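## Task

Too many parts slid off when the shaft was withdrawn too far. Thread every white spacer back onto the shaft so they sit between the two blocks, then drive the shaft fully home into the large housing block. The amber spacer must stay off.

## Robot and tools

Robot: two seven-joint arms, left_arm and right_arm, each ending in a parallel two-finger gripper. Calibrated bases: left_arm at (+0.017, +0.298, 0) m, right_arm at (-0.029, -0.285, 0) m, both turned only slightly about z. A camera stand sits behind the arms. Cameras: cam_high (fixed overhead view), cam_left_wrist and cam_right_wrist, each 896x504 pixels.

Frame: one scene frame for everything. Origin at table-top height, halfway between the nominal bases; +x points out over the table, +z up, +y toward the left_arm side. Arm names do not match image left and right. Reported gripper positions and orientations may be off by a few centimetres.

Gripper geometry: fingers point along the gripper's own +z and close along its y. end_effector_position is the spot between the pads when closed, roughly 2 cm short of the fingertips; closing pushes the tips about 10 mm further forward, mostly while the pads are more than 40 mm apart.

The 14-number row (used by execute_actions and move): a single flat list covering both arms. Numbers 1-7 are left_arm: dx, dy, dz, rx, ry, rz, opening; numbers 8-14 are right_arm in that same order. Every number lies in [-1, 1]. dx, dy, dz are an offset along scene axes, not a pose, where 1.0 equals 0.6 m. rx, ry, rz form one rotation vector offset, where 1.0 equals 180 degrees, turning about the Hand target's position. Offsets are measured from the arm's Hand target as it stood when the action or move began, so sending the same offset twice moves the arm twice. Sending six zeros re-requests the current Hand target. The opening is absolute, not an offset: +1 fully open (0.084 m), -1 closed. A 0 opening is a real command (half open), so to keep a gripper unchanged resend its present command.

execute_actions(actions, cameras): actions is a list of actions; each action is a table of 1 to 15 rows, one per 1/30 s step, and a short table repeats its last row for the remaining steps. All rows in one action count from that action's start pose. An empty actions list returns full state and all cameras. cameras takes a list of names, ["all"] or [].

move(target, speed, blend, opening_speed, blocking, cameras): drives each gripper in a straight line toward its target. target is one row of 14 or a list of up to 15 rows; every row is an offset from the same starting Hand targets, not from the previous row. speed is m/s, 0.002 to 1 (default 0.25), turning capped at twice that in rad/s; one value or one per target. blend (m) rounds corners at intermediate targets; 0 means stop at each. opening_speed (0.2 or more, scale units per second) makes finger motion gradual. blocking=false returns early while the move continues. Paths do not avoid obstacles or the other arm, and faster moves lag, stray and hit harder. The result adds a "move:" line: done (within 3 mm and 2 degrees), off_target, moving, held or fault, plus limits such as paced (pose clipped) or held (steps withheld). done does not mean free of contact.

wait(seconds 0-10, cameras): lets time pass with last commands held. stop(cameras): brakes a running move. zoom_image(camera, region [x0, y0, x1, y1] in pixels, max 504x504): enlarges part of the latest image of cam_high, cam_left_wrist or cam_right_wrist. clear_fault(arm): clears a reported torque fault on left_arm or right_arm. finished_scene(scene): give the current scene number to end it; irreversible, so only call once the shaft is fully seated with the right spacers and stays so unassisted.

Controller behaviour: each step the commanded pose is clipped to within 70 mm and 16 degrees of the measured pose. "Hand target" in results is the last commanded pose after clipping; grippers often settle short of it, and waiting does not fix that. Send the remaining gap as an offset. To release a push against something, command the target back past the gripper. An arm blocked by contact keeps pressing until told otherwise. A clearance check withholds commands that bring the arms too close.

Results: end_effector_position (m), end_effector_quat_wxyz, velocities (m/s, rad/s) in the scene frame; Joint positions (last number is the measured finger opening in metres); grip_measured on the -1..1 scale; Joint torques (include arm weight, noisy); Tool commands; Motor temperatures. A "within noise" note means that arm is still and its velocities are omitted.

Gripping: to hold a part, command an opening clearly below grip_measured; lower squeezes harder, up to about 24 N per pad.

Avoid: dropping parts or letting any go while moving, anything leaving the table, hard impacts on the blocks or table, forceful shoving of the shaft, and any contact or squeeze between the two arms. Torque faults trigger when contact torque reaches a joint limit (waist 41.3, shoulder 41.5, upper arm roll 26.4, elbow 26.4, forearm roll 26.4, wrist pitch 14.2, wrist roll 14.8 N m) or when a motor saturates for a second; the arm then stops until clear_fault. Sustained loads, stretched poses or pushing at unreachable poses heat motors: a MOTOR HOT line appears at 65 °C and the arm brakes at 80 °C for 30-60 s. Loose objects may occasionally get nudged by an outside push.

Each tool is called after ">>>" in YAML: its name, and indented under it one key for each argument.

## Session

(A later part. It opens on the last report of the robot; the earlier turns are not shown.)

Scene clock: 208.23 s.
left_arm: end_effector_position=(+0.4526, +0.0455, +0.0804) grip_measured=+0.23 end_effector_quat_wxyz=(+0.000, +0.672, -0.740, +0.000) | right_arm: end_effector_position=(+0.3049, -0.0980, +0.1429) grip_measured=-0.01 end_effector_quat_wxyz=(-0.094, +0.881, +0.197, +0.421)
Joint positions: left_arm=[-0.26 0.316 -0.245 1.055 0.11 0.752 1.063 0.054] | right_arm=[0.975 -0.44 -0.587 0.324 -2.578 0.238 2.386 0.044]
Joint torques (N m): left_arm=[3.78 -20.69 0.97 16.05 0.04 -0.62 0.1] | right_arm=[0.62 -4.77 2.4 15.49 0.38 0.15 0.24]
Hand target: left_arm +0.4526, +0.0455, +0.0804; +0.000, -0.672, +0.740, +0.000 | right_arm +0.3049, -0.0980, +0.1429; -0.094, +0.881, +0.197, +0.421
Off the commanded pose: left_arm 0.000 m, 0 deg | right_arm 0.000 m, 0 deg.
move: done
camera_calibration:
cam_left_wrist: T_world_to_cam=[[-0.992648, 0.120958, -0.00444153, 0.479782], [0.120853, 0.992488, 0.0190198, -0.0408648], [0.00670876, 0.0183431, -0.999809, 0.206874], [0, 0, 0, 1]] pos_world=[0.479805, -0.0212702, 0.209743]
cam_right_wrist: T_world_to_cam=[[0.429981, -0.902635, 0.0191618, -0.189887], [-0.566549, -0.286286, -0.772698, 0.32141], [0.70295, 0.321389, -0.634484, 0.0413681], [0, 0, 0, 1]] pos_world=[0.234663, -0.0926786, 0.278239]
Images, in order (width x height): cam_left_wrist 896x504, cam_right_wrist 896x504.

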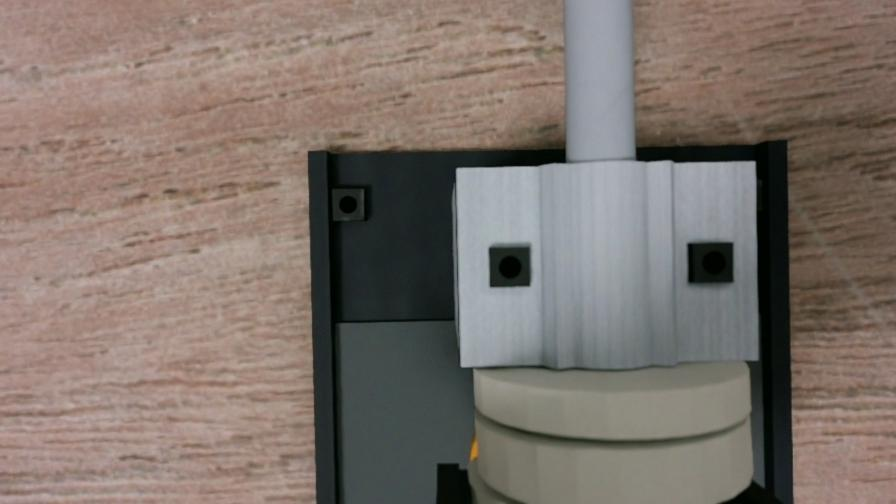

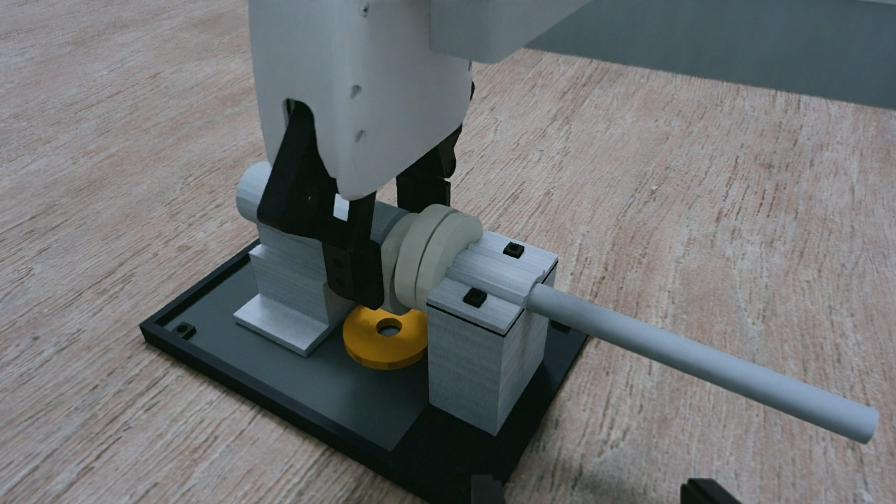

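>>> move:
  target: [-0.0018,0,0.0117,0,0,0,0.05,0,0,0,0,0,0,0]
  speed: 0.04
  cameras: ["cam_left_wrist","cam_right_wrist"]

>>> zoom_image:
  camera: "cam_left_wrist"
  region: [420, 350, 820, 504]

>>> zoom_image:
  camera: "cam_right_wrist"
  region: [350, 180, 500, 330]

Scene clock: 225.17 s.
left_arm: end_effector_position=(+0.4516, +0.0455, +0.0874) grip_measured=+0.23 end_effector_quat_wxyz=(+0.000, +0.672, -0.740, +0.000) | right_arm: end_effector_position=(+0.3049, -0.0980, +0.1429) grip_measured=-0.01 end_effector_quat_wxyz=(-0.094, +0.881, +0.197, +0.421)
Joint positions: left_arm=[-0.259 0.3 -0.248 1.056 0.104 0.768 1.066 0.054] | right_arm=[0.975 -0.44 -0.587 0.324 -2.578 0.238 2.386 0.044]
Joint torques (N m): left_arm=[5 -20.76 2.11 16.71 0.32 -0.47 0.1] | right_arm=[0.55 -4.6 2.43 15.42 0.32 0.22 0.09]
Hand target: left_arm +0.4516, +0.0455, +0.0874; +0.000, -0.672, +0.740, +0.000 | right_arm +0.3049, -0.0980, +0.1429; -0.094, +0.881, +0.197, +0.421
Off the commanded pose: left_arm 0.000 m, 0 deg | right_arm 0.000 m, 0 deg.
move: done
camera_calibration:
cam_left_wrist: T_world_to_cam=[[-0.992648, 0.120958, -0.00444153, 0.478721], [0.120853, 0.992488, 0.0190198, -0.040865], [0.00670876, 0.0183431, -0.999809, 0.21388], [0, 0, 0, 1]] pos_world=[0.478705, -0.0212702, 0.216743]
cam_right_wrist: T_world_to_cam=[[0.429981, -0.902635, 0.0191618, -0.189887], [-0.566549, -0.286286, -0.772698, 0.32141], [0.70295, 0.321389, -0.634484, 0.0413681], [0, 0, 0, 1]] pos_world=[0.234663, -0.0926786, 0.278239]
Images, in order (width x height): cam_left_wrist 896x504, cam_right_wrist 896x504.

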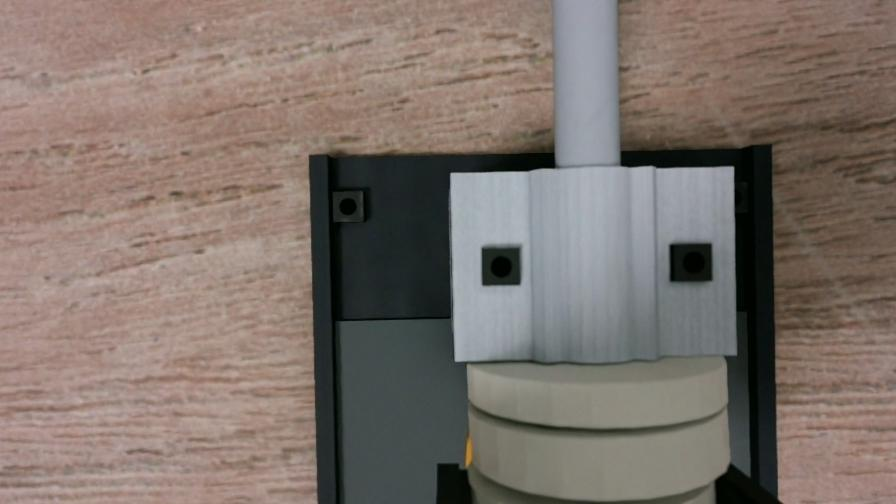

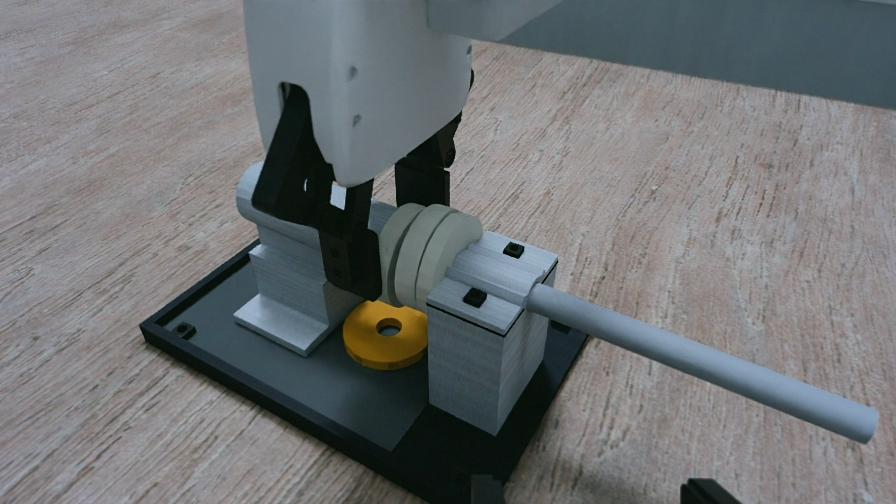

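Scaled by 1.260 from the camera's 896x504 image, which has a finer 1280x720 frame.

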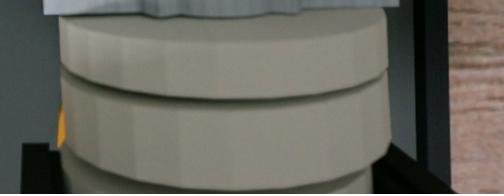

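Scaled by 3.360 from the camera's 896x504 image, which has a finer 1280x720 frame.

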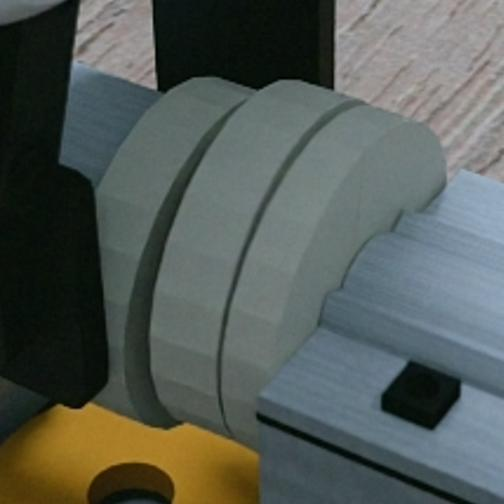

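>>> move:
  target: [0,0,0,0,0,0,0.05,-0.037,0.193,-0.142,0.0163,-0.0937,-0.1696,0]
  speed: 0.15
  cameras: ["cam_high","cam_right_wrist"]

>>> zoom_image:
  camera: "cam_right_wrist"
  region: [350, 150, 650, 400]

Scene clock: 245.20 s.
left_arm: end_effector_position=(+0.4516, +0.0455, +0.0874) grip_measured=+0.23 end_effector_quat_wxyz=(+0.000, +0.672, -0.740, +0.000) | right_arm: end_effector_position=(+0.2827, +0.0178, +0.0578) grip_measured=-0.01 end_effector_quat_wxyz=(+0.027, +0.828, -0.040, +0.558)
Joint positions: left_arm=[-0.259 0.3 -0.248 1.056 0.104 0.768 1.066 0.054] | right_arm=[1.397 0.341 -0.14 0.624 -1.668 1.093 2.839 0.044]
Joint torques (N m): left_arm=[4.86 -20.69 2.39 16.38 0.47 -0.57 0.02] | right_arm=[1.16 -13.9 -0.57 10.83 -0.2 1.24 -0.03]
Hand target: left_arm +0.4516, +0.0455, +0.0874; +0.000, -0.672, +0.740, +0.000 | right_arm +0.2827, +0.0178, +0.0577; +0.027, +0.828, -0.040, +0.558
Off the commanded pose: left_arm 0.000 m, 0 deg | right_arm 0.000 m, 0 deg.
move: done
camera_calibration:
cam_right_wrist: T_world_to_cam=[[-0.0978028, -0.995014, 0.0195298, 0.0765487], [-0.382099, 0.0194233, -0.923917, 0.227259], [0.918931, -0.097824, -0.382094, -0.102446], [0, 0, 0, 1]] pos_world=[0.188463, 0.0617312, 0.16933]
Images, in order (width x height): cam_high 896x504, cam_right_wrist 896x504.

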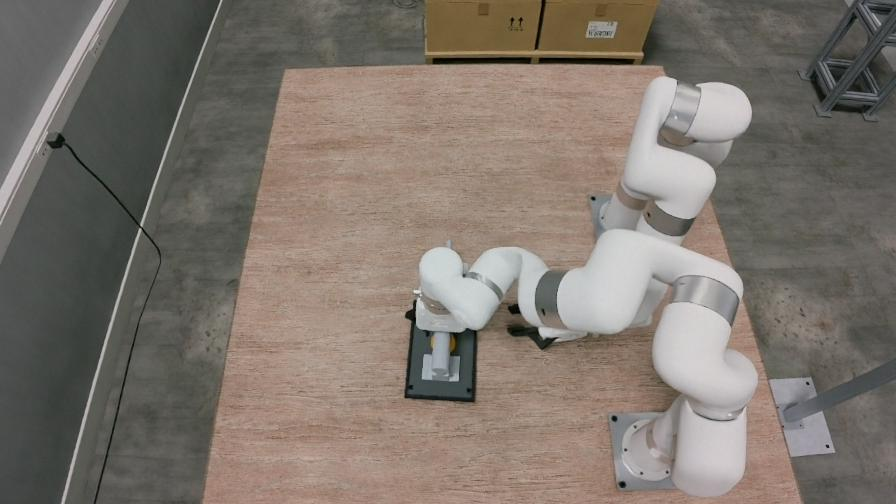

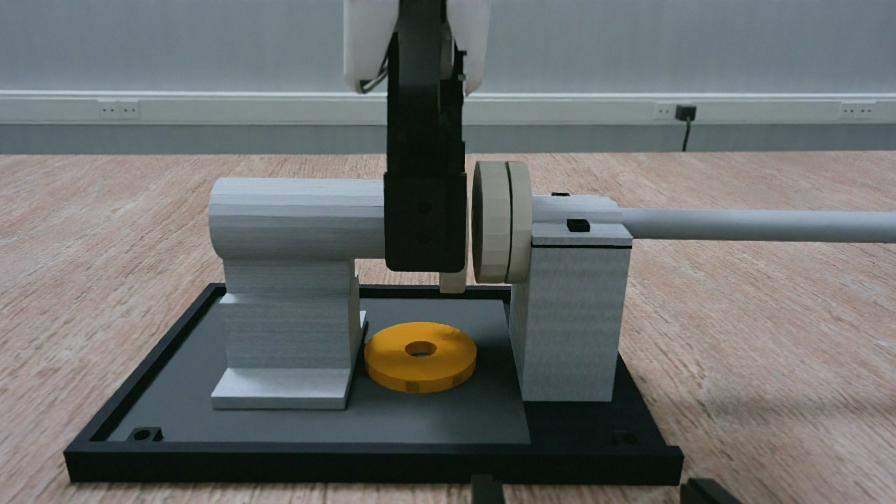

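Scaled by 1.680 from the camera's 896x504 image, which has a finer 1280x720 frame.

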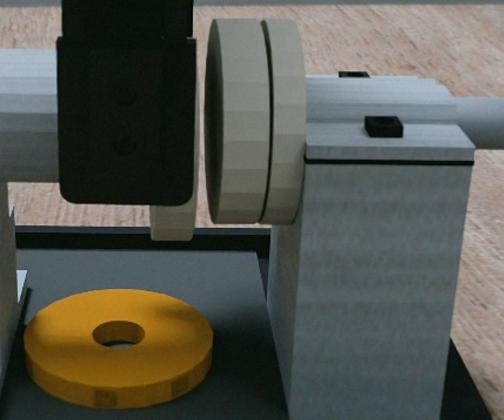

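>>> move:
  target: [0,0,0.0085,0,0,0,0.05,0,0,0,0,0,0,0]
  speed: 0.04
  cameras: ["cam_left_wrist","cam_right_wrist"]

>>> zoom_image:
  camera: "cam_right_wrist"
  region: [400, 140, 600, 320]

>>> zoom_image:
  camera: "cam_left_wrist"
  region: [420, 350, 820, 504]

Scene clock: 256.37 s.
left_arm: end_effector_position=(+0.4516, +0.0455, +0.0925) grip_measured=+0.23 end_effector_quat_wxyz=(+0.000, +0.672, -0.740, +0.000) | right_arm: end_effector_position=(+0.2827, +0.0178, +0.0577) grip_measured=-0.01 end_effector_quat_wxyz=(+0.027, +0.828, -0.040, +0.558)
Joint positions: left_arm=[-0.258 0.29 -0.25 1.059 0.1 0.781 1.069 0.054] | right_arm=[1.397 0.341 -0.14 0.624 -1.668 1.093 2.839 0.044]
Joint torques (N m): left_arm=[5.52 -20.73 2.59 16.8 0.32 -0.56 0.04] | right_arm=[1.45 -13.78 -0.53 10.89 -0.31 0.98 -0.03]
Hand target: left_arm +0.4516, +0.0455, +0.0925; +0.000, -0.672, +0.740, +0.000 | right_arm +0.2827, +0.0178, +0.0577; +0.027, +0.828, -0.040, +0.558
Off the commanded pose: left_arm 0.000 m, 0 deg | right_arm 0.000 m, 0 deg.
move: done
camera_calibration:
cam_left_wrist: T_world_to_cam=[[-0.992648, 0.120958, -0.00444153, 0.478744], [0.120853, 0.992488, 0.0190198, -0.040962], [0.00670876, 0.0183431, -0.999809, 0.218979], [0, 0, 0, 1]] pos_world=[0.478705, -0.0212702, 0.221843]
cam_right_wrist: T_world_to_cam=[[-0.097801, -0.995014, 0.0195308, 0.0766477], [-0.382185, 0.0194309, -0.923881, 0.227267], [0.918896, -0.0978209, -0.38218, -0.102415], [0, 0, 0, 1]] pos_world=[0.188463, 0.0618312, 0.16933]
Images, in order (width x height): cam_left_wrist 896x504, cam_right_wrist 896x504.

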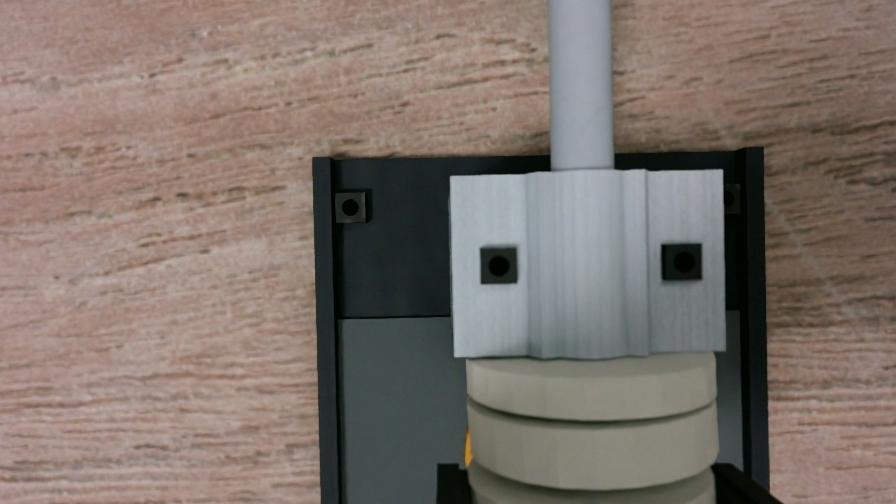

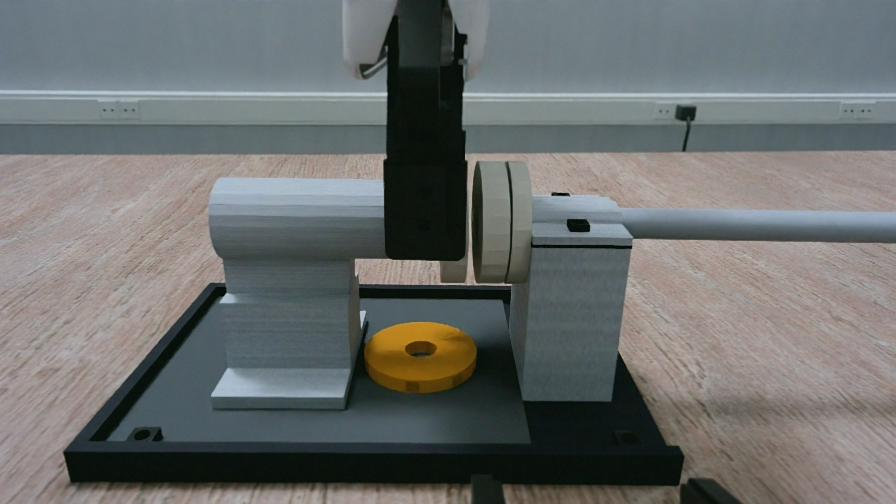

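Scaled by 2.520 from the camera's 896x504 image, which has a finer 1280x720 frame.

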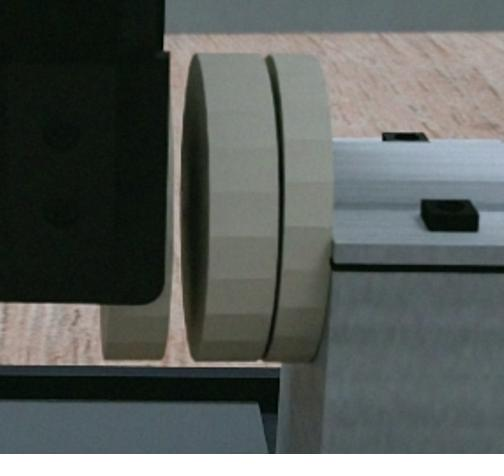

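Scaled by 1.260 from the camera's 896x504 image, which has a finer 1280x720 frame.

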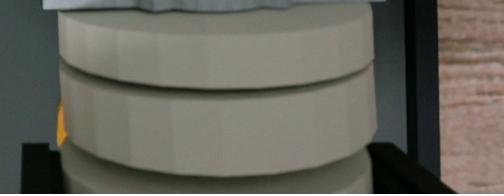

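>>> move:
  target:
    - [0,0,0,0,0,0,0.05,-0.105,-0.313,0.103,0.1,0.08,-0.14,0]
    - [0,0,0,0,0,0,0.05,0.162,-0.397,0.27,0.257,0.211,-0.349,0]
    - [0,0,0,0,0,0,0.05,0.249,-0.305,0.237,0.3207,0.2636,-0.4357,0]
  blend: [0.04,0.04,0]
  cameras: ["all"]

Scene clock: 277.90 s.
left_arm: end_effector_position=(+0.4516, +0.0455, +0.0925) grip_measured=+0.23 end_effector_quat_wxyz=(+0.000, +0.672, -0.740, +0.000) | right_arm: end_effector_position=(+0.4320, -0.1652, +0.1999) grip_measured=-0.01 end_effector_quat_wxyz=(+0.000, +0.672, -0.741, +0.000)
Joint positions: left_arm=[-0.258 0.29 -0.25 1.059 0.1 0.781 1.069 0.054] | right_arm=[1.349 0.096 -1.1 1.087 0.1 1.046 1.847 0.044]
Joint torques (N m): left_arm=[5.39 -20.65 2.77 16.66 0.41 -0.5 0.04] | right_arm=[-0.44 -7.3 -0.93 19.9 -0.04 -1.41 -0.11]
Hand target: left_arm +0.4516, +0.0455, +0.0925; +0.000, -0.672, +0.740, +0.000 | right_arm +0.4321, -0.1652, +0.1999; +0.000, -0.672, +0.741, +0.000
Off the commanded pose: left_arm 0.000 m, 0 deg | right_arm 0.000 m, 0 deg.
move: done
camera_calibration:
cam_left_wrist: T_world_to_cam=[[-0.992648, 0.120959, -0.00442944, 0.478741], [0.120854, 0.992486, 0.019119, -0.0409843], [0.00670876, 0.0184431, -0.999807, 0.218981], [0, 0, 0, 1]] pos_world=[0.478705, -0.0212702, 0.221843]
cam_right_wrist: T_world_to_cam=[[-0.996663, 0.0811364, 0.00893799, 0.474569], [0.0812112, 0.996662, 0.00835064, 0.194142], [-0.00823062, 0.00904864, -0.999925, 0.338499], [0, 0, 0, 1]] pos_world=[0.460005, -0.235061, 0.332611]

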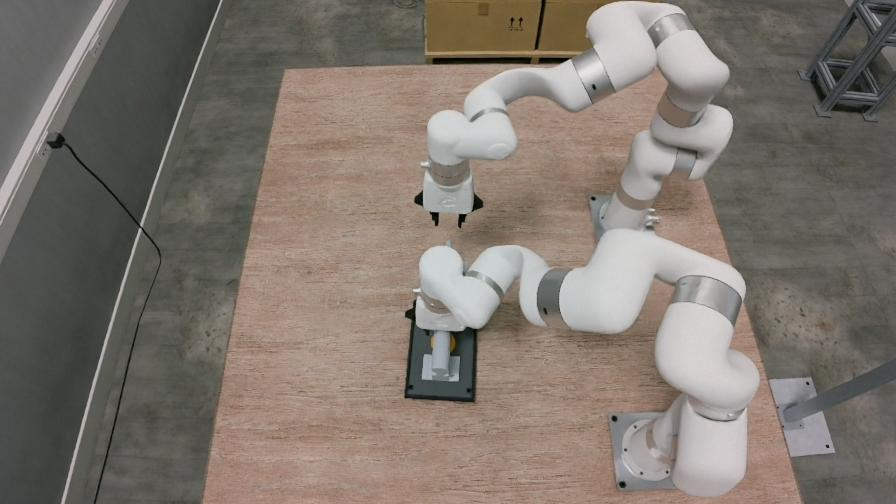

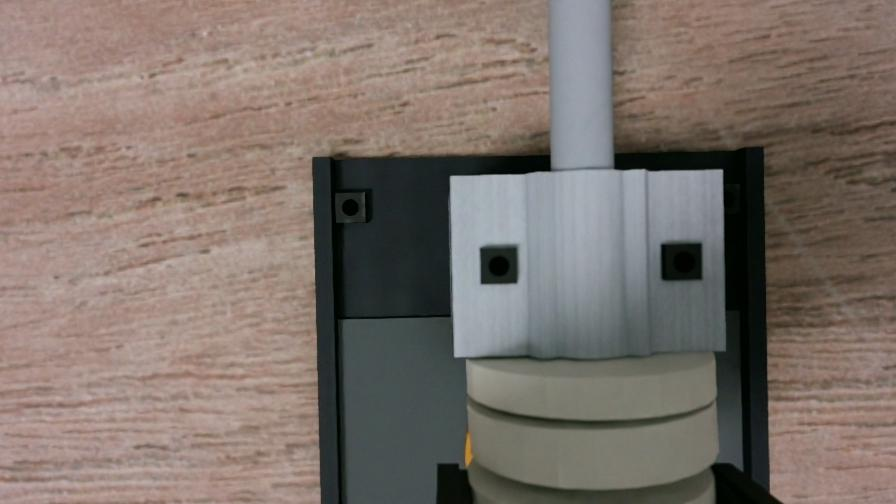

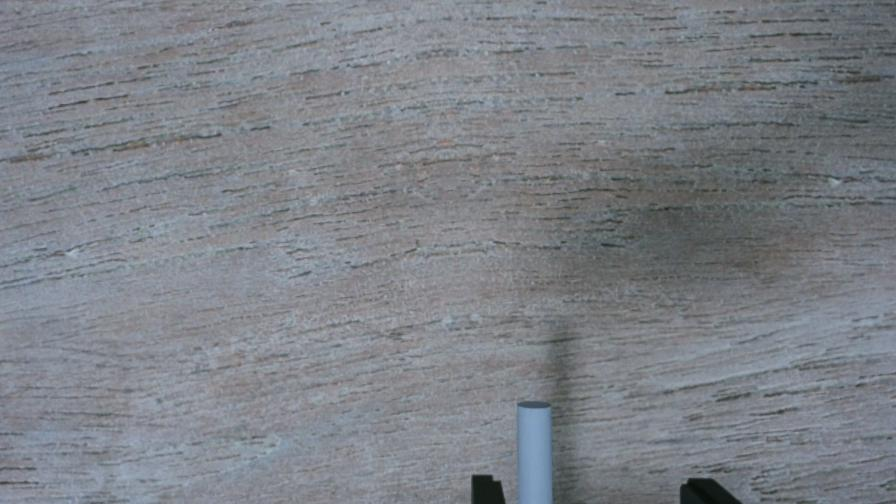

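>>> move:
  target: [0,0,0,0,0,0,0.05,-0.0092,0.030,-0.12,0,0,0,0]
  cameras: ["cam_right_wrist"]

Scene clock: 287.50 s.
left_arm: end_effector_position=(+0.4516, +0.0455, +0.0925) grip_measured=+0.23 end_effector_quat_wxyz=(+0.000, +0.672, -0.740, +0.000) | right_arm: end_effector_position=(+0.4266, -0.1472, +0.1280) grip_measured=-0.01 end_effector_quat_wxyz=(+0.000, +0.672, -0.741, +0.000)
Joint positions: left_arm=[-0.258 0.29 -0.25 1.059 0.1 0.781 1.069 0.054] | right_arm=[1.299 0.262 -1.022 0.99 0.294 0.873 1.747 0.044]
Joint torques (N m): left_arm=[5.11 -20.55 2.82 16.58 0.44 -0.52 0.03] | right_arm=[-0.48 -10.01 -3.09 18.31 0.1 -1.51 -0.13]
Hand target: left_arm +0.4516, +0.0455, +0.0925; +0.000, -0.672, +0.740, +0.000 | right_arm +0.4265, -0.1472, +0.1279; +0.000, -0.672, +0.741, +0.000
Off the commanded pose: left_arm 0.000 m, 0 deg | right_arm 0.000 m, 0 deg.
move: done
camera_calibration:
cam_right_wrist: T_world_to_cam=[[-0.996664, 0.0811336, 0.00884645, 0.468294], [0.0812085, 0.996661, 0.00845842, 0.177223], [-0.00813065, 0.00914861, -0.999925, 0.266273], [0, 0, 0, 1]] pos_world=[0.454505, -0.217061, 0.260611]
Images, in order (width x height): cam_right_wrist 896x504.

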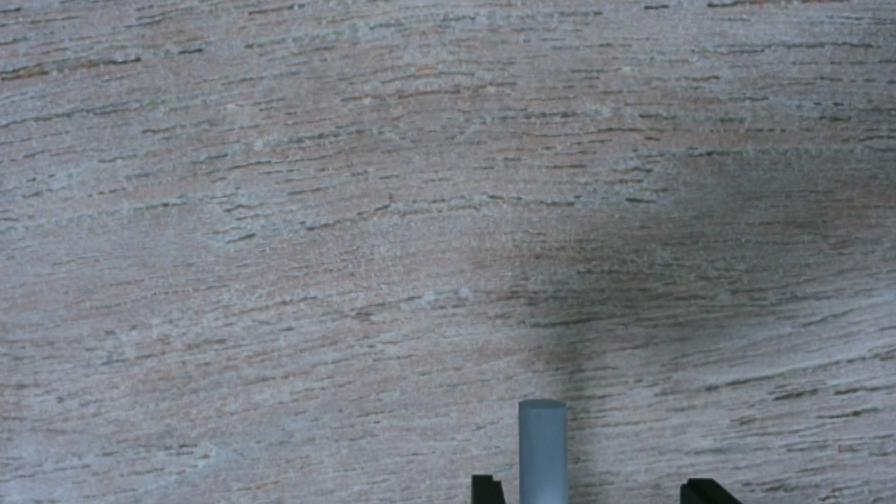

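>>> move:
  target:
    - [0,0,0,0,0,0,0.05,0.0058,0,-0.0917,0,0,0,0]
    - [0,0,0,0,0,0,0.05,0.0058,0,-0.0917,0,0,0,-0.75]
  speed: 0.1
  opening_speed: 0.6
  cameras: ["all"]

Scene clock: 300.10 s.
left_arm: end_effector_position=(+0.4516, +0.0455, +0.0925) grip_measured=+0.23 end_effector_quat_wxyz=(+0.000, +0.672, -0.740, +0.000) | right_arm: end_effector_position=(+0.4306, -0.1472, +0.0731) grip_measured=-0.69 end_effector_quat_wxyz=(-0.001, +0.672, -0.741, +0.000)
Joint positions: left_arm=[-0.258 0.29 -0.25 1.059 0.1 0.781 1.069 0.054] | right_arm=[1.198 0.408 -0.912 0.969 0.471 0.765 1.624 0.014]
Joint torques (N m): left_arm=[4.98 -20.42 2.87 16.61 0.28 -0.51 -0.02] | right_arm=[6.88 -13.74 0.8 -0.54 -0.34 7.22 0.74]
Hand target: left_arm +0.4516, +0.0455, +0.0925; +0.000, -0.672, +0.740, +0.000 | right_arm +0.4300, -0.1472, +0.0729; +0.000, -0.672, +0.741, +0.000
Off the commanded pose: left_arm 0.000 m, 0 deg | right_arm 0.001 m, 0 deg.
move: done
camera_calibration:
cam_left_wrist: T_world_to_cam=[[-0.992648, 0.120959, -0.00442944, 0.478741], [0.120854, 0.992486, 0.019119, -0.0409843], [0.00670876, 0.0184431, -0.999807, 0.218981], [0, 0, 0, 1]] pos_world=[0.478705, -0.0212702, 0.221843]
cam_right_wrist: T_world_to_cam=[[-0.996682, 0.0811126, 0.00673741, 0.473002], [0.0811682, 0.996665, 0.00842958, 0.177403], [-0.0060312, 0.00894848, -0.999942, 0.210507], [0, 0, 0, 1]] pos_world=[0.458303, -0.217061, 0.205813]

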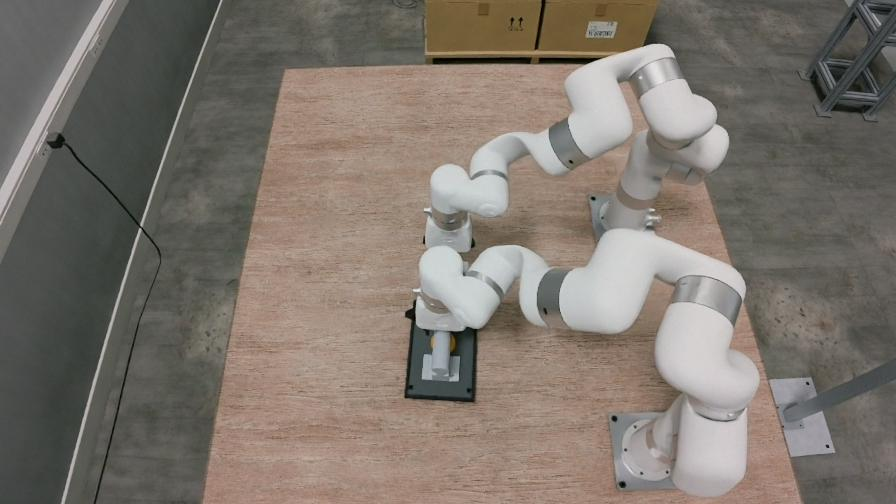

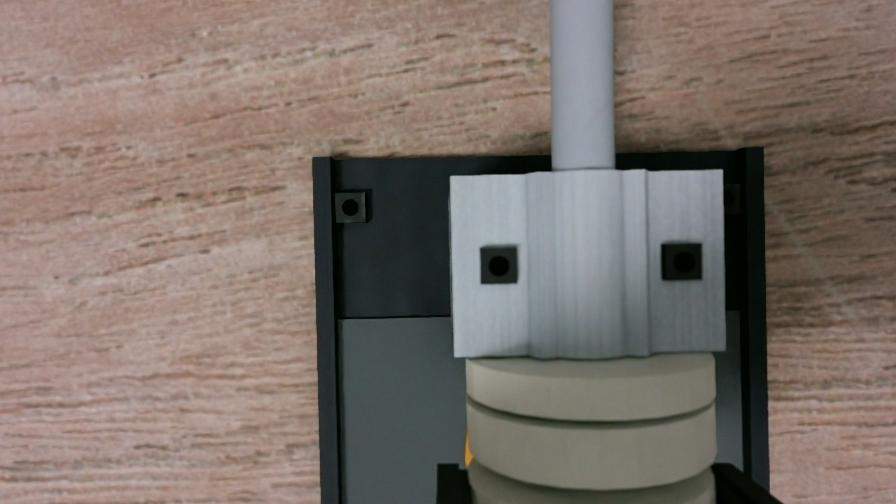

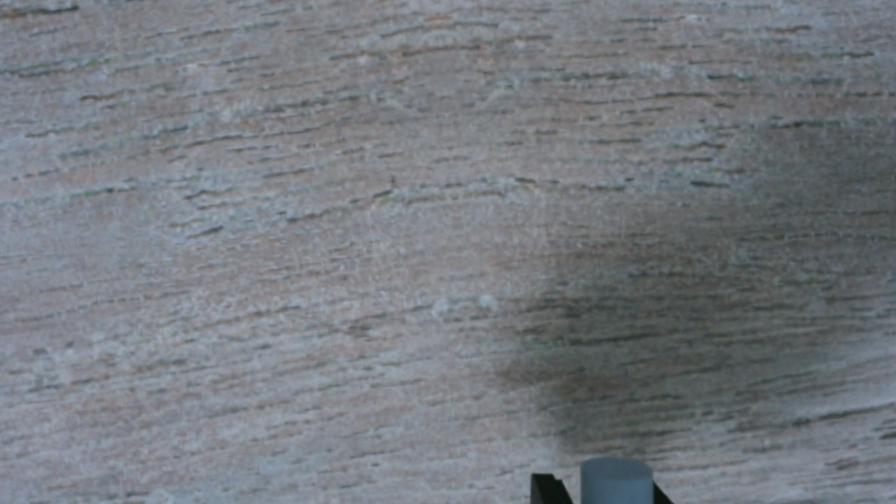

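>>> move:
  target: [0,0,0,0,0,0,0.05,0,0,0,0,0,0,-0.5]
  cameras: ["cam_right_wrist"]

Scene clock: 309.87 s.
left_arm: end_effector_position=(+0.4516, +0.0455, +0.0925) grip_measured=+0.23 end_effector_quat_wxyz=(+0.000, +0.672, -0.740, +0.000) | right_arm: end_effector_position=(+0.4300, -0.1472, +0.0729) grip_measured=-0.52 end_effector_quat_wxyz=(+0.000, +0.672, -0.741, +0.000)
Joint positions: left_arm=[-0.258 0.29 -0.25 1.059 0.1 0.781 1.069 0.054] | right_arm=[1.198 0.408 -0.912 0.969 0.471 0.767 1.624 0.021]
Joint torques (N m): left_arm=[5.04 -20.44 2.63 16.55 0.4 -0.47 -0.06] | right_arm=[-0.63 -12.46 -5.28 16.64 -0.07 -1.76 0]
Hand target: left_arm +0.4516, +0.0455, +0.0925; +0.000, -0.672, +0.740, +0.000 | right_arm +0.4300, -0.1472, +0.0729; +0.000, -0.672, +0.741, +0.000
Off the commanded pose: left_arm 0.000 m, 0 deg | right_arm 0.000 m, 0 deg.
move: done
camera_calibration:
cam_right_wrist: T_world_to_cam=[[-0.99667, 0.0810382, 0.00903874, 0.472213], [0.0811139, 0.99667, 0.00834175, 0.177474], [-0.00833264, 0.00904714, -0.999924, 0.211275], [0, 0, 0, 1]] pos_world=[0.458005, -0.217061, 0.205511]
Images, in order (width x height): cam_right_wrist 896x504.

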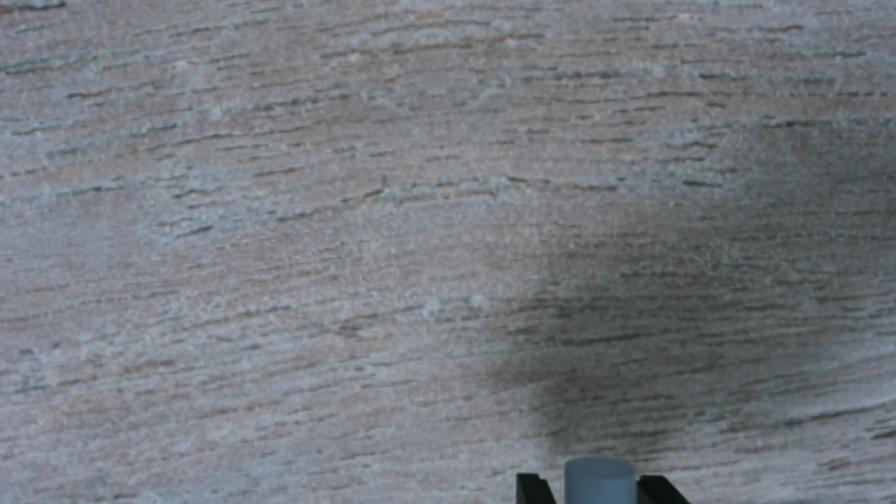

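>>> move:
  target:
    - [0,0,0,0,0,0,0.05,0.0072,0,0,0,0,0,-0.5]
    - [0,0,0,0,0,0,0.05,0.0072,0,0,0,0,0,-0.72]
  cameras: ["cam_right_wrist"]
  speed: 0.05
  opening_speed: 0.5

Scene clock: 321.37 s.
left_arm: end_effector_position=(+0.4516, +0.0455, +0.0925) grip_measured=+0.23 end_effector_quat_wxyz=(+0.000, +0.672, -0.740, +0.000) | right_arm: end_effector_position=(+0.4343, -0.1472, +0.0729) grip_measured=-0.69 end_effector_quat_wxyz=(+0.000, +0.672, -0.741, +0.000)
Joint positions: left_arm=[-0.258 0.29 -0.25 1.059 0.1 0.781 1.069 0.054] | right_arm=[1.184 0.421 -0.904 0.986 0.479 0.775 1.617 0.014]
Joint torques (N m): left_arm=[4.98 -20.4 2.73 16.69 0.38 -0.49 -0.1] | right_arm=[-0.36 -12.48 -6.26 18.57 0.33 -3.42 0.78]
Hand target: left_arm +0.4516, +0.0455, +0.0925; +0.000, -0.672, +0.740, +0.000 | right_arm +0.4343, -0.1472, +0.0729; +0.000, -0.672, +0.741, +0.000
Off the commanded pose: left_arm 0.000 m, 0 deg | right_arm 0.000 m, 0 deg.
move: done
camera_calibration:
cam_right_wrist: T_world_to_cam=[[-0.996669, 0.0810386, 0.0091384, 0.476477], [0.0811151, 0.99667, 0.00833363, 0.177126], [-0.00843263, 0.00904714, -0.999924, 0.211357], [0, 0, 0, 1]] pos_world=[0.462305, -0.217061, 0.205511]
Images, in order (width x height): cam_right_wrist 896x504.

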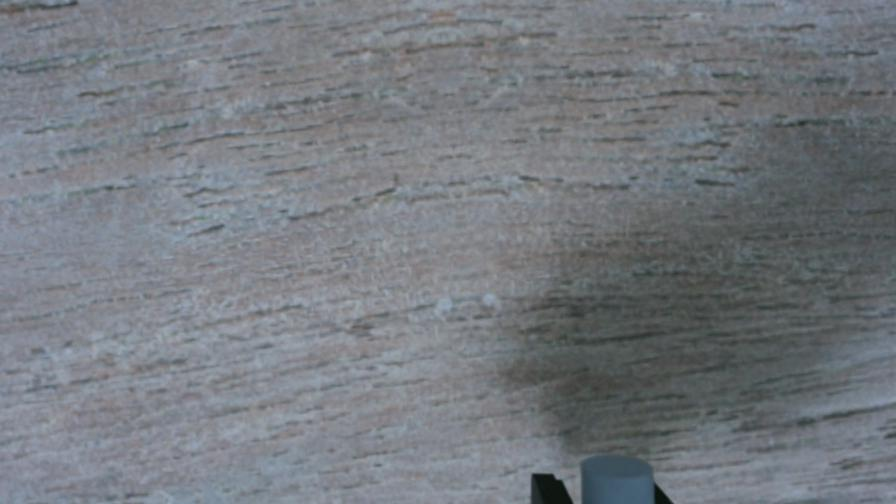

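>>> move:
  target:
    - [0,0,0,0,0,0,0.05,0,0,0,0,0,0,-0.9]
    - [0,0,0,0,0,0,0.05,0.0015,0.0167,0,0,0,0,-0.9]
  cameras: ["cam_right_wrist","cam_left_wrist"]
  speed: 0.03

Scene clock: 328.80 s.
left_arm: end_effector_position=(+0.4516, +0.0455, +0.0925) grip_measured=+0.23 end_effector_quat_wxyz=(+0.000, +0.672, -0.740, +0.000) | right_arm: end_effector_position=(+0.4352, -0.1370, +0.0730) grip_measured=-0.69 end_effector_quat_wxyz=(+0.000, +0.672, -0.741, +0.000)
Joint positions: left_arm=[-0.258 0.29 -0.25 1.059 0.1 0.781 1.069 0.054] | right_arm=[1.191 0.432 -0.895 1.002 0.484 0.782 1.633 0.014]
Joint torques (N m): left_arm=[4.87 -20.22 2.65 16.78 0.44 -0.65 -0.09] | right_arm=[2.99 -14.13 -3.37 23.38 1.2 -3.93 0.86]
Hand target: left_arm +0.4516, +0.0455, +0.0925; +0.000, -0.672, +0.740, +0.000 | right_arm +0.4352, -0.1372, +0.0729; +0.000, -0.672, +0.741, +0.000
Off the commanded pose: left_arm 0.000 m, 0 deg | right_arm 0.000 m, 0 deg.
move: done
camera_calibration:
cam_left_wrist: T_world_to_cam=[[-0.992648, 0.120958, -0.00442944, 0.478741], [0.120853, 0.992486, 0.019119, -0.0409841], [0.00670876, 0.0184431, -0.999807, 0.218981], [0, 0, 0, 1]] pos_world=[0.478705, -0.0212702, 0.221843]
cam_right_wrist: T_world_to_cam=[[-0.996697, 0.0807271, 0.00885891, 0.476552], [0.0808028, 0.996693, 0.00855487, 0.16699], [-0.008139, 0.00924244, -0.999924, 0.211277], [0, 0, 0, 1]] pos_world=[0.463204, -0.206861, 0.205611]
Images, in order (width x height): cam_left_wrist 896x504, cam_right_wrist 896x504.

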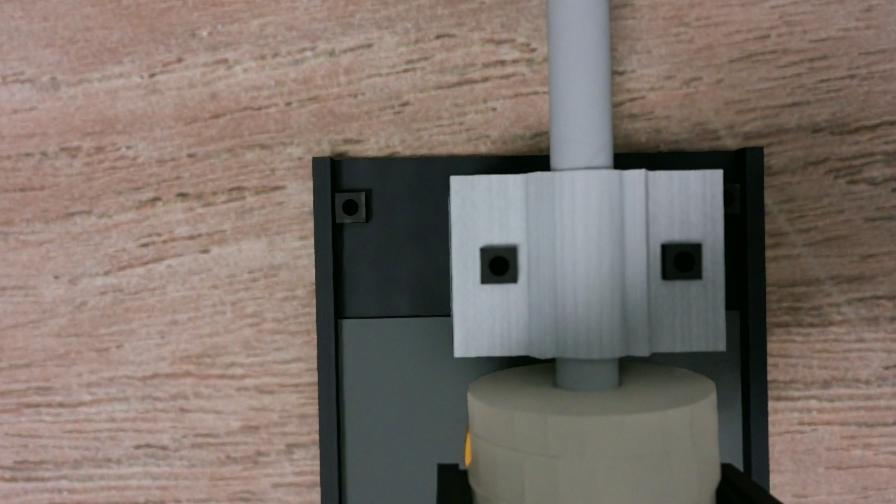

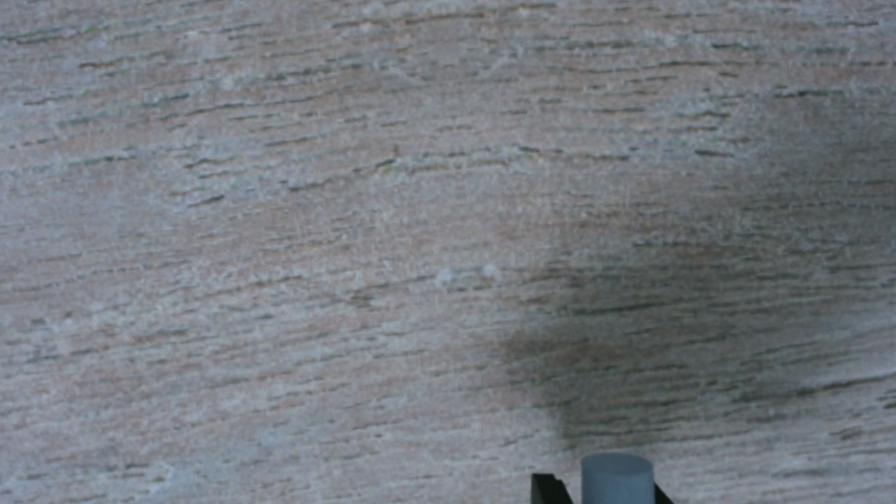

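>>> move:
  target: [0,0,0,0,0,0,0.05,0.0014,0.0133,0,0,0,0,-0.9]
  cameras: ["cam_right_wrist","cam_left_wrist"]
  speed: 0.02

>>> zoom_image:
  camera: "cam_left_wrist"
  region: [420, 350, 820, 504]

Scene clock: 340.70 s.
left_arm: end_effector_position=(+0.4516, +0.0455, +0.0925) grip_measured=+0.23 end_effector_quat_wxyz=(+0.000, +0.672, -0.740, +0.000) | right_arm: end_effector_position=(+0.4360, -0.1292, +0.0729) grip_measured=-0.69 end_effector_quat_wxyz=(+0.000, +0.672, -0.741, +0.000)
Joint positions: left_arm=[-0.258 0.29 -0.25 1.059 0.1 0.781 1.069 0.054] | right_arm=[1.196 0.441 -0.888 1.015 0.488 0.787 1.646 0.014]
Joint torques (N m): left_arm=[4.44 -20.19 2.47 17.06 0.44 -0.79 -0.35] | right_arm=[14 -17.67 2.34 32.95 3.1 -5.16 1.06]
Hand target: left_arm +0.4516, +0.0455, +0.0925; +0.000, -0.672, +0.740, +0.000 | right_arm +0.4361, -0.1292, +0.0729; +0.000, -0.672, +0.741, +0.000
Off the commanded pose: left_arm 0.000 m, 0 deg | right_arm 0.000 m, 0 deg.
move: done
camera_calibration:
cam_left_wrist: T_world_to_cam=[[-0.992648, 0.120958, -0.00442944, 0.478741], [0.120853, 0.992486, 0.019119, -0.0409841], [0.00670876, 0.0184431, -0.999807, 0.218981], [0, 0, 0, 1]] pos_world=[0.478705, -0.0212702, 0.221843]
cam_right_wrist: T_world_to_cam=[[-0.996662, 0.0811367, 0.00903766, 0.47675], [0.0812124, 0.996662, 0.00834251, 0.158999], [-0.00833061, 0.00904864, -0.999924, 0.211162], [0, 0, 0, 1]] pos_world=[0.464005, -0.199061, 0.205511]
Images, in order (width x height): cam_left_wrist 896x504, cam_right_wrist 896x504.

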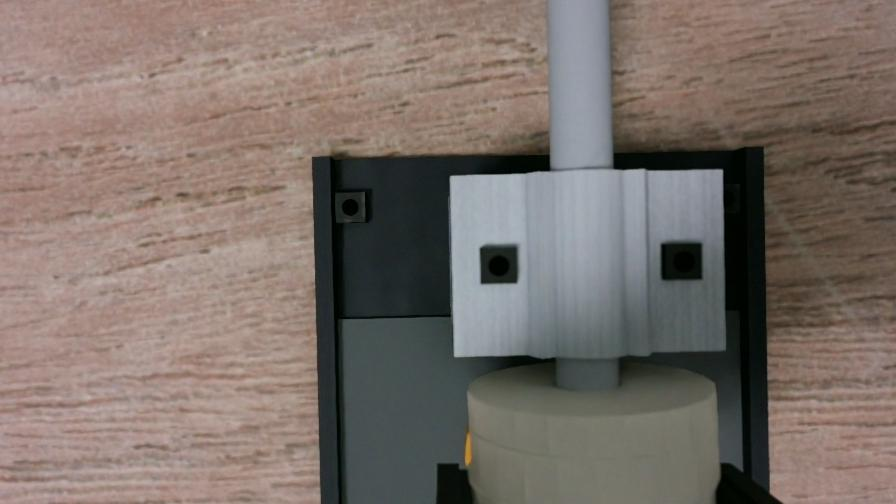

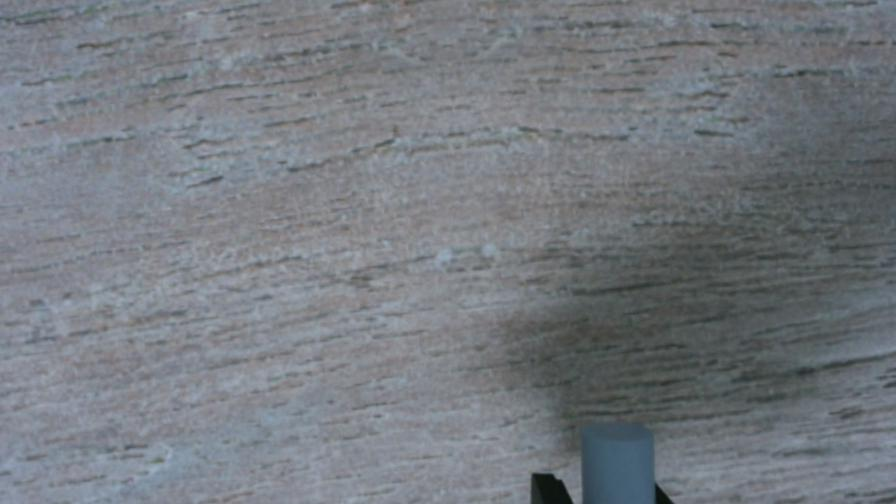

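Scaled by 1.260 from the camera's 896x504 image, which has a finer 1280x720 frame.

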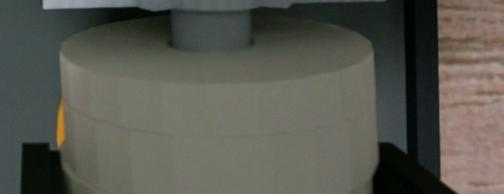

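>>> move:
  target: [0,0,0.001,0,0,0,0.05,0,0,0,0,0,0,-0.9]
  speed: 0.01

>>> move:
  target: [0,0,-0.002,0,0,0,0.05,0,0,0,0,0,0,-0.9]
  speed: 0.01

>>> move:
  target: [0,0,-0.001,0,0,0,0.05,0,0,0,0,0,0,-0.9]
  speed: 0.01

Scene clock: 357.30 s.
left_arm: end_effector_position=(+0.4515, +0.0455, +0.0931) grip_measured=+0.23 end_effector_quat_wxyz=(+0.000, +0.672, -0.740, +0.000) | right_arm: end_effector_position=(+0.4361, -0.1292, +0.0729) grip_measured=-0.69 end_effector_quat_wxyz=(+0.000, +0.672, -0.741, +0.000)
Joint positions: left_arm=[-0.258 0.289 -0.25 1.06 0.1 0.783 1.069 0.054] | right_arm=[1.196 0.441 -0.888 1.015 0.488 0.787 1.646 0.014]
Joint torques (N m): left_arm=[5.22 -22.97 2.09 19.1 0.13 -0.74 -0.14] | right_arm=[13.41 -18.1 1.83 32.77 2.97 -5.45 0.91]
Motor temperatures (°C): left_arm=[33 41 46 43 42 40 39] | right_arm=[37 37 39 44 37 37 38]
Hand target: left_arm +0.4516, +0.0455, +0.0931; +0.000, -0.672, +0.740, +0.000 | right_arm +0.4361, -0.1292, +0.0729; +0.000, -0.672, +0.741, +0.000
Off the commanded pose: left_arm 0.000 m, 0 deg | right_arm 0.000 m, 0 deg.
move: done

Scene clock: 358.00 s.
left_arm: end_effector_position=(+0.4516, +0.0455, +0.0920) grip_measured=+0.23 end_effector_quat_wxyz=(+0.000, +0.672, -0.740, +0.000) | right_arm: end_effector_position=(+0.4361, -0.1292, +0.0729) grip_measured=-0.69 end_effector_quat_wxyz=(+0.000, +0.672, -0.741, +0.000)
Joint positions: left_arm=[-0.258 0.291 -0.25 1.059 0.101 0.779 1.069 0.054] | right_arm=[1.196 0.441 -0.888 1.015 0.488 0.787 1.646 0.014]
Joint torques (N m): left_arm=[2.17 -14.79 1.76 13.89 0.2 -1.24 -0.69] | right_arm=[12.91 -18.02 1.61 32.19 2.85 -5.36 0.82]
Hand target: left_arm +0.4516, +0.0455, +0.0919; +0.000, -0.672, +0.740, +0.000 | right_arm +0.4361, -0.1292, +0.0729; +0.000, -0.672, +0.741, +0.000
Off the commanded pose: left_arm 0.000 m, 0 deg | right_arm 0.000 m, 0 deg.
move: done

Scene clock: 358.70 s.
left_arm: end_effector_position=(+0.4516, +0.0455, +0.0913) grip_measured=+0.23 end_effector_quat_wxyz=(+0.000, +0.672, -0.740, +0.000) | right_arm: end_effector_position=(+0.4361, -0.1292, +0.0729) grip_measured=-0.69 end_effector_quat_wxyz=(+0.000, +0.672, -0.741, +0.000)
Joint positions: left_arm=[-0.258 0.292 -0.249 1.059 0.101 0.778 1.068 0.054] | right_arm=[1.196 0.441 -0.888 1.015 0.488 0.787 1.646 0.014]
Joint torques (N m): left_arm=[1.65 -14.23 1.25 12.27 0.18 -0.82 -0.68] | right_arm=[12.34 -17.85 1.8 32.08 2.8 -5.26 0.76]
Hand target: left_arm +0.4516, +0.0455, +0.0913; +0.000, -0.672, +0.740, +0.000 | right_arm +0.4361, -0.1292, +0.0729; +0.000, -0.672, +0.741, +0.000
Off the commanded pose: left_arm 0.000 m, 0 deg | right_arm 0.000 m, 0 deg.
move: done

>>> move:
  target:
    - [0,0,0.002,0,0,0,0.05,0,0,0,0,0,0,-0.3]
    - [0,0,0.002,0,0,0,0.05,0,-0.033,0.21,0,0,0,-0.3]
    - [0,0,0.002,0,0,0,0.05,-0.127,-0.167,0.245,-0.064,-0.053,0.087,-0.3]
    - [0,0,0.002,0,0,0,0.05,-0.36,-0.068,0.078,-0.22,-0.18,0.3,-0.3]
    - [0,0,0.002,0,0,0,0.05,-0.255,0.245,-0.025,-0.3207,-0.2636,0.4357,-0.3]
  blend: [0,0.03,0.04,0.04,0]
  cameras: ["cam_right_wrist","cam_left_wrist"]

>>> zoom_image:
  camera: "cam_right_wrist"
  region: [370, 140, 570, 320]

Scene clock: 374.87 s.
left_arm: end_effector_position=(+0.4516, +0.0455, +0.0925) grip_measured=+0.23 end_effector_quat_wxyz=(+0.000, +0.672, -0.740, +0.000) | right_arm: end_effector_position=(+0.2831, +0.0178, +0.0579) grip_measured=-0.32 end_effector_quat_wxyz=(+0.027, +0.828, -0.040, +0.558)
Joint positions: left_arm=[-0.258 0.29 -0.25 1.059 0.1 0.781 1.069 0.054] | right_arm=[1.431 0.342 -0.176 0.624 -1.664 1.081 2.839 0.03]
Joint torques (N m): left_arm=[5.06 -20.71 2.5 17.14 0.57 -0.62 0.06] | right_arm=[-0.48 -13.74 -1.35 10.84 -0.55 1.19 -0.07]
Hand target: left_arm +0.4516, +0.0455, +0.0925; +0.000, -0.672, +0.740, +0.000 | right_arm +0.2831, +0.0178, +0.0579; +0.027, +0.828, -0.040, +0.558
Off the commanded pose: left_arm 0.000 m, 0 deg | right_arm 0.000 m, 0 deg.
move: done
camera_calibration:
cam_left_wrist: T_world_to_cam=[[-0.992648, 0.120959, -0.00442944, 0.478741], [0.120854, 0.992486, 0.019119, -0.0409843], [0.00670876, 0.0184431, -0.999807, 0.218981], [0, 0, 0, 1]] pos_world=[0.478705, -0.0212702, 0.221843]
cam_right_wrist: T_world_to_cam=[[-0.0978028, -0.995014, 0.0195298, 0.0766834], [-0.382099, 0.0194233, -0.923917, 0.227595], [0.918931, -0.097824, -0.382094, -0.102727], [0, 0, 0, 1]] pos_world=[0.188863, 0.0618312, 0.16953]
Images, in order (width x height): cam_left_wrist 896x504, cam_right_wrist 896x504.

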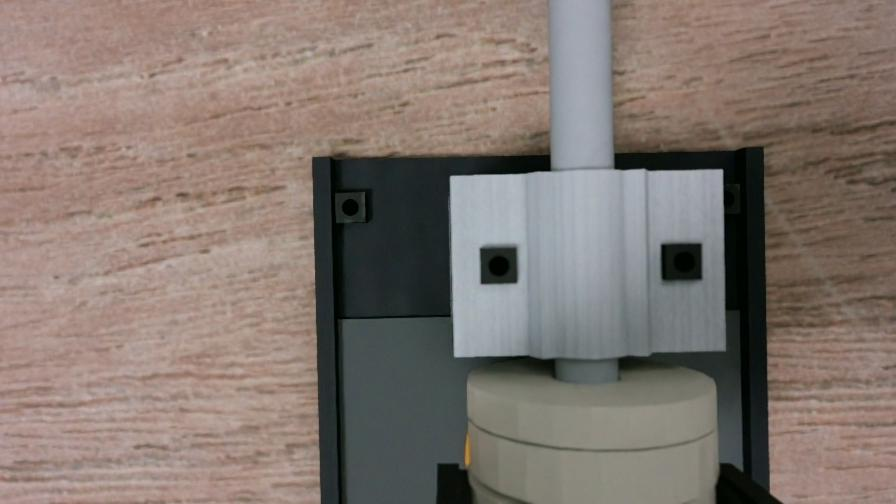

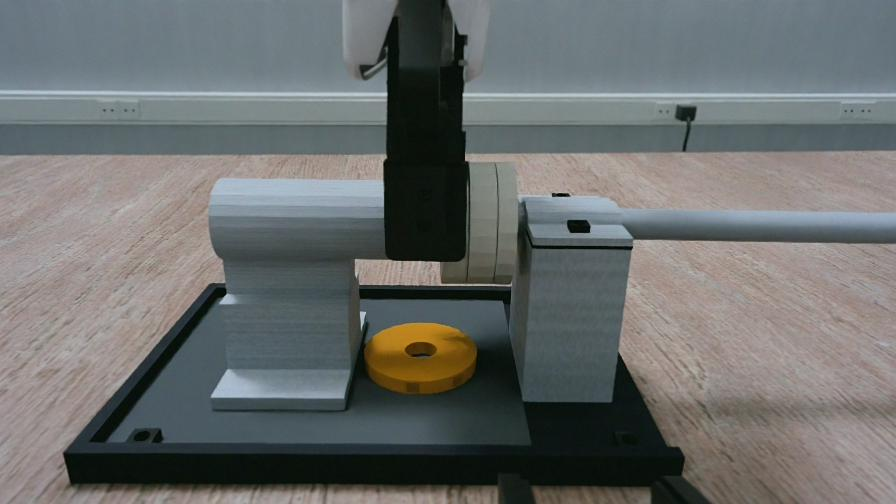

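Scaled by 2.520 from the camera's 896x504 image, which has a finer 1280x720 frame.

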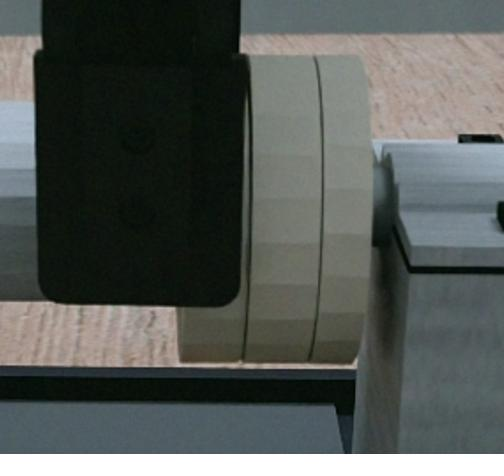

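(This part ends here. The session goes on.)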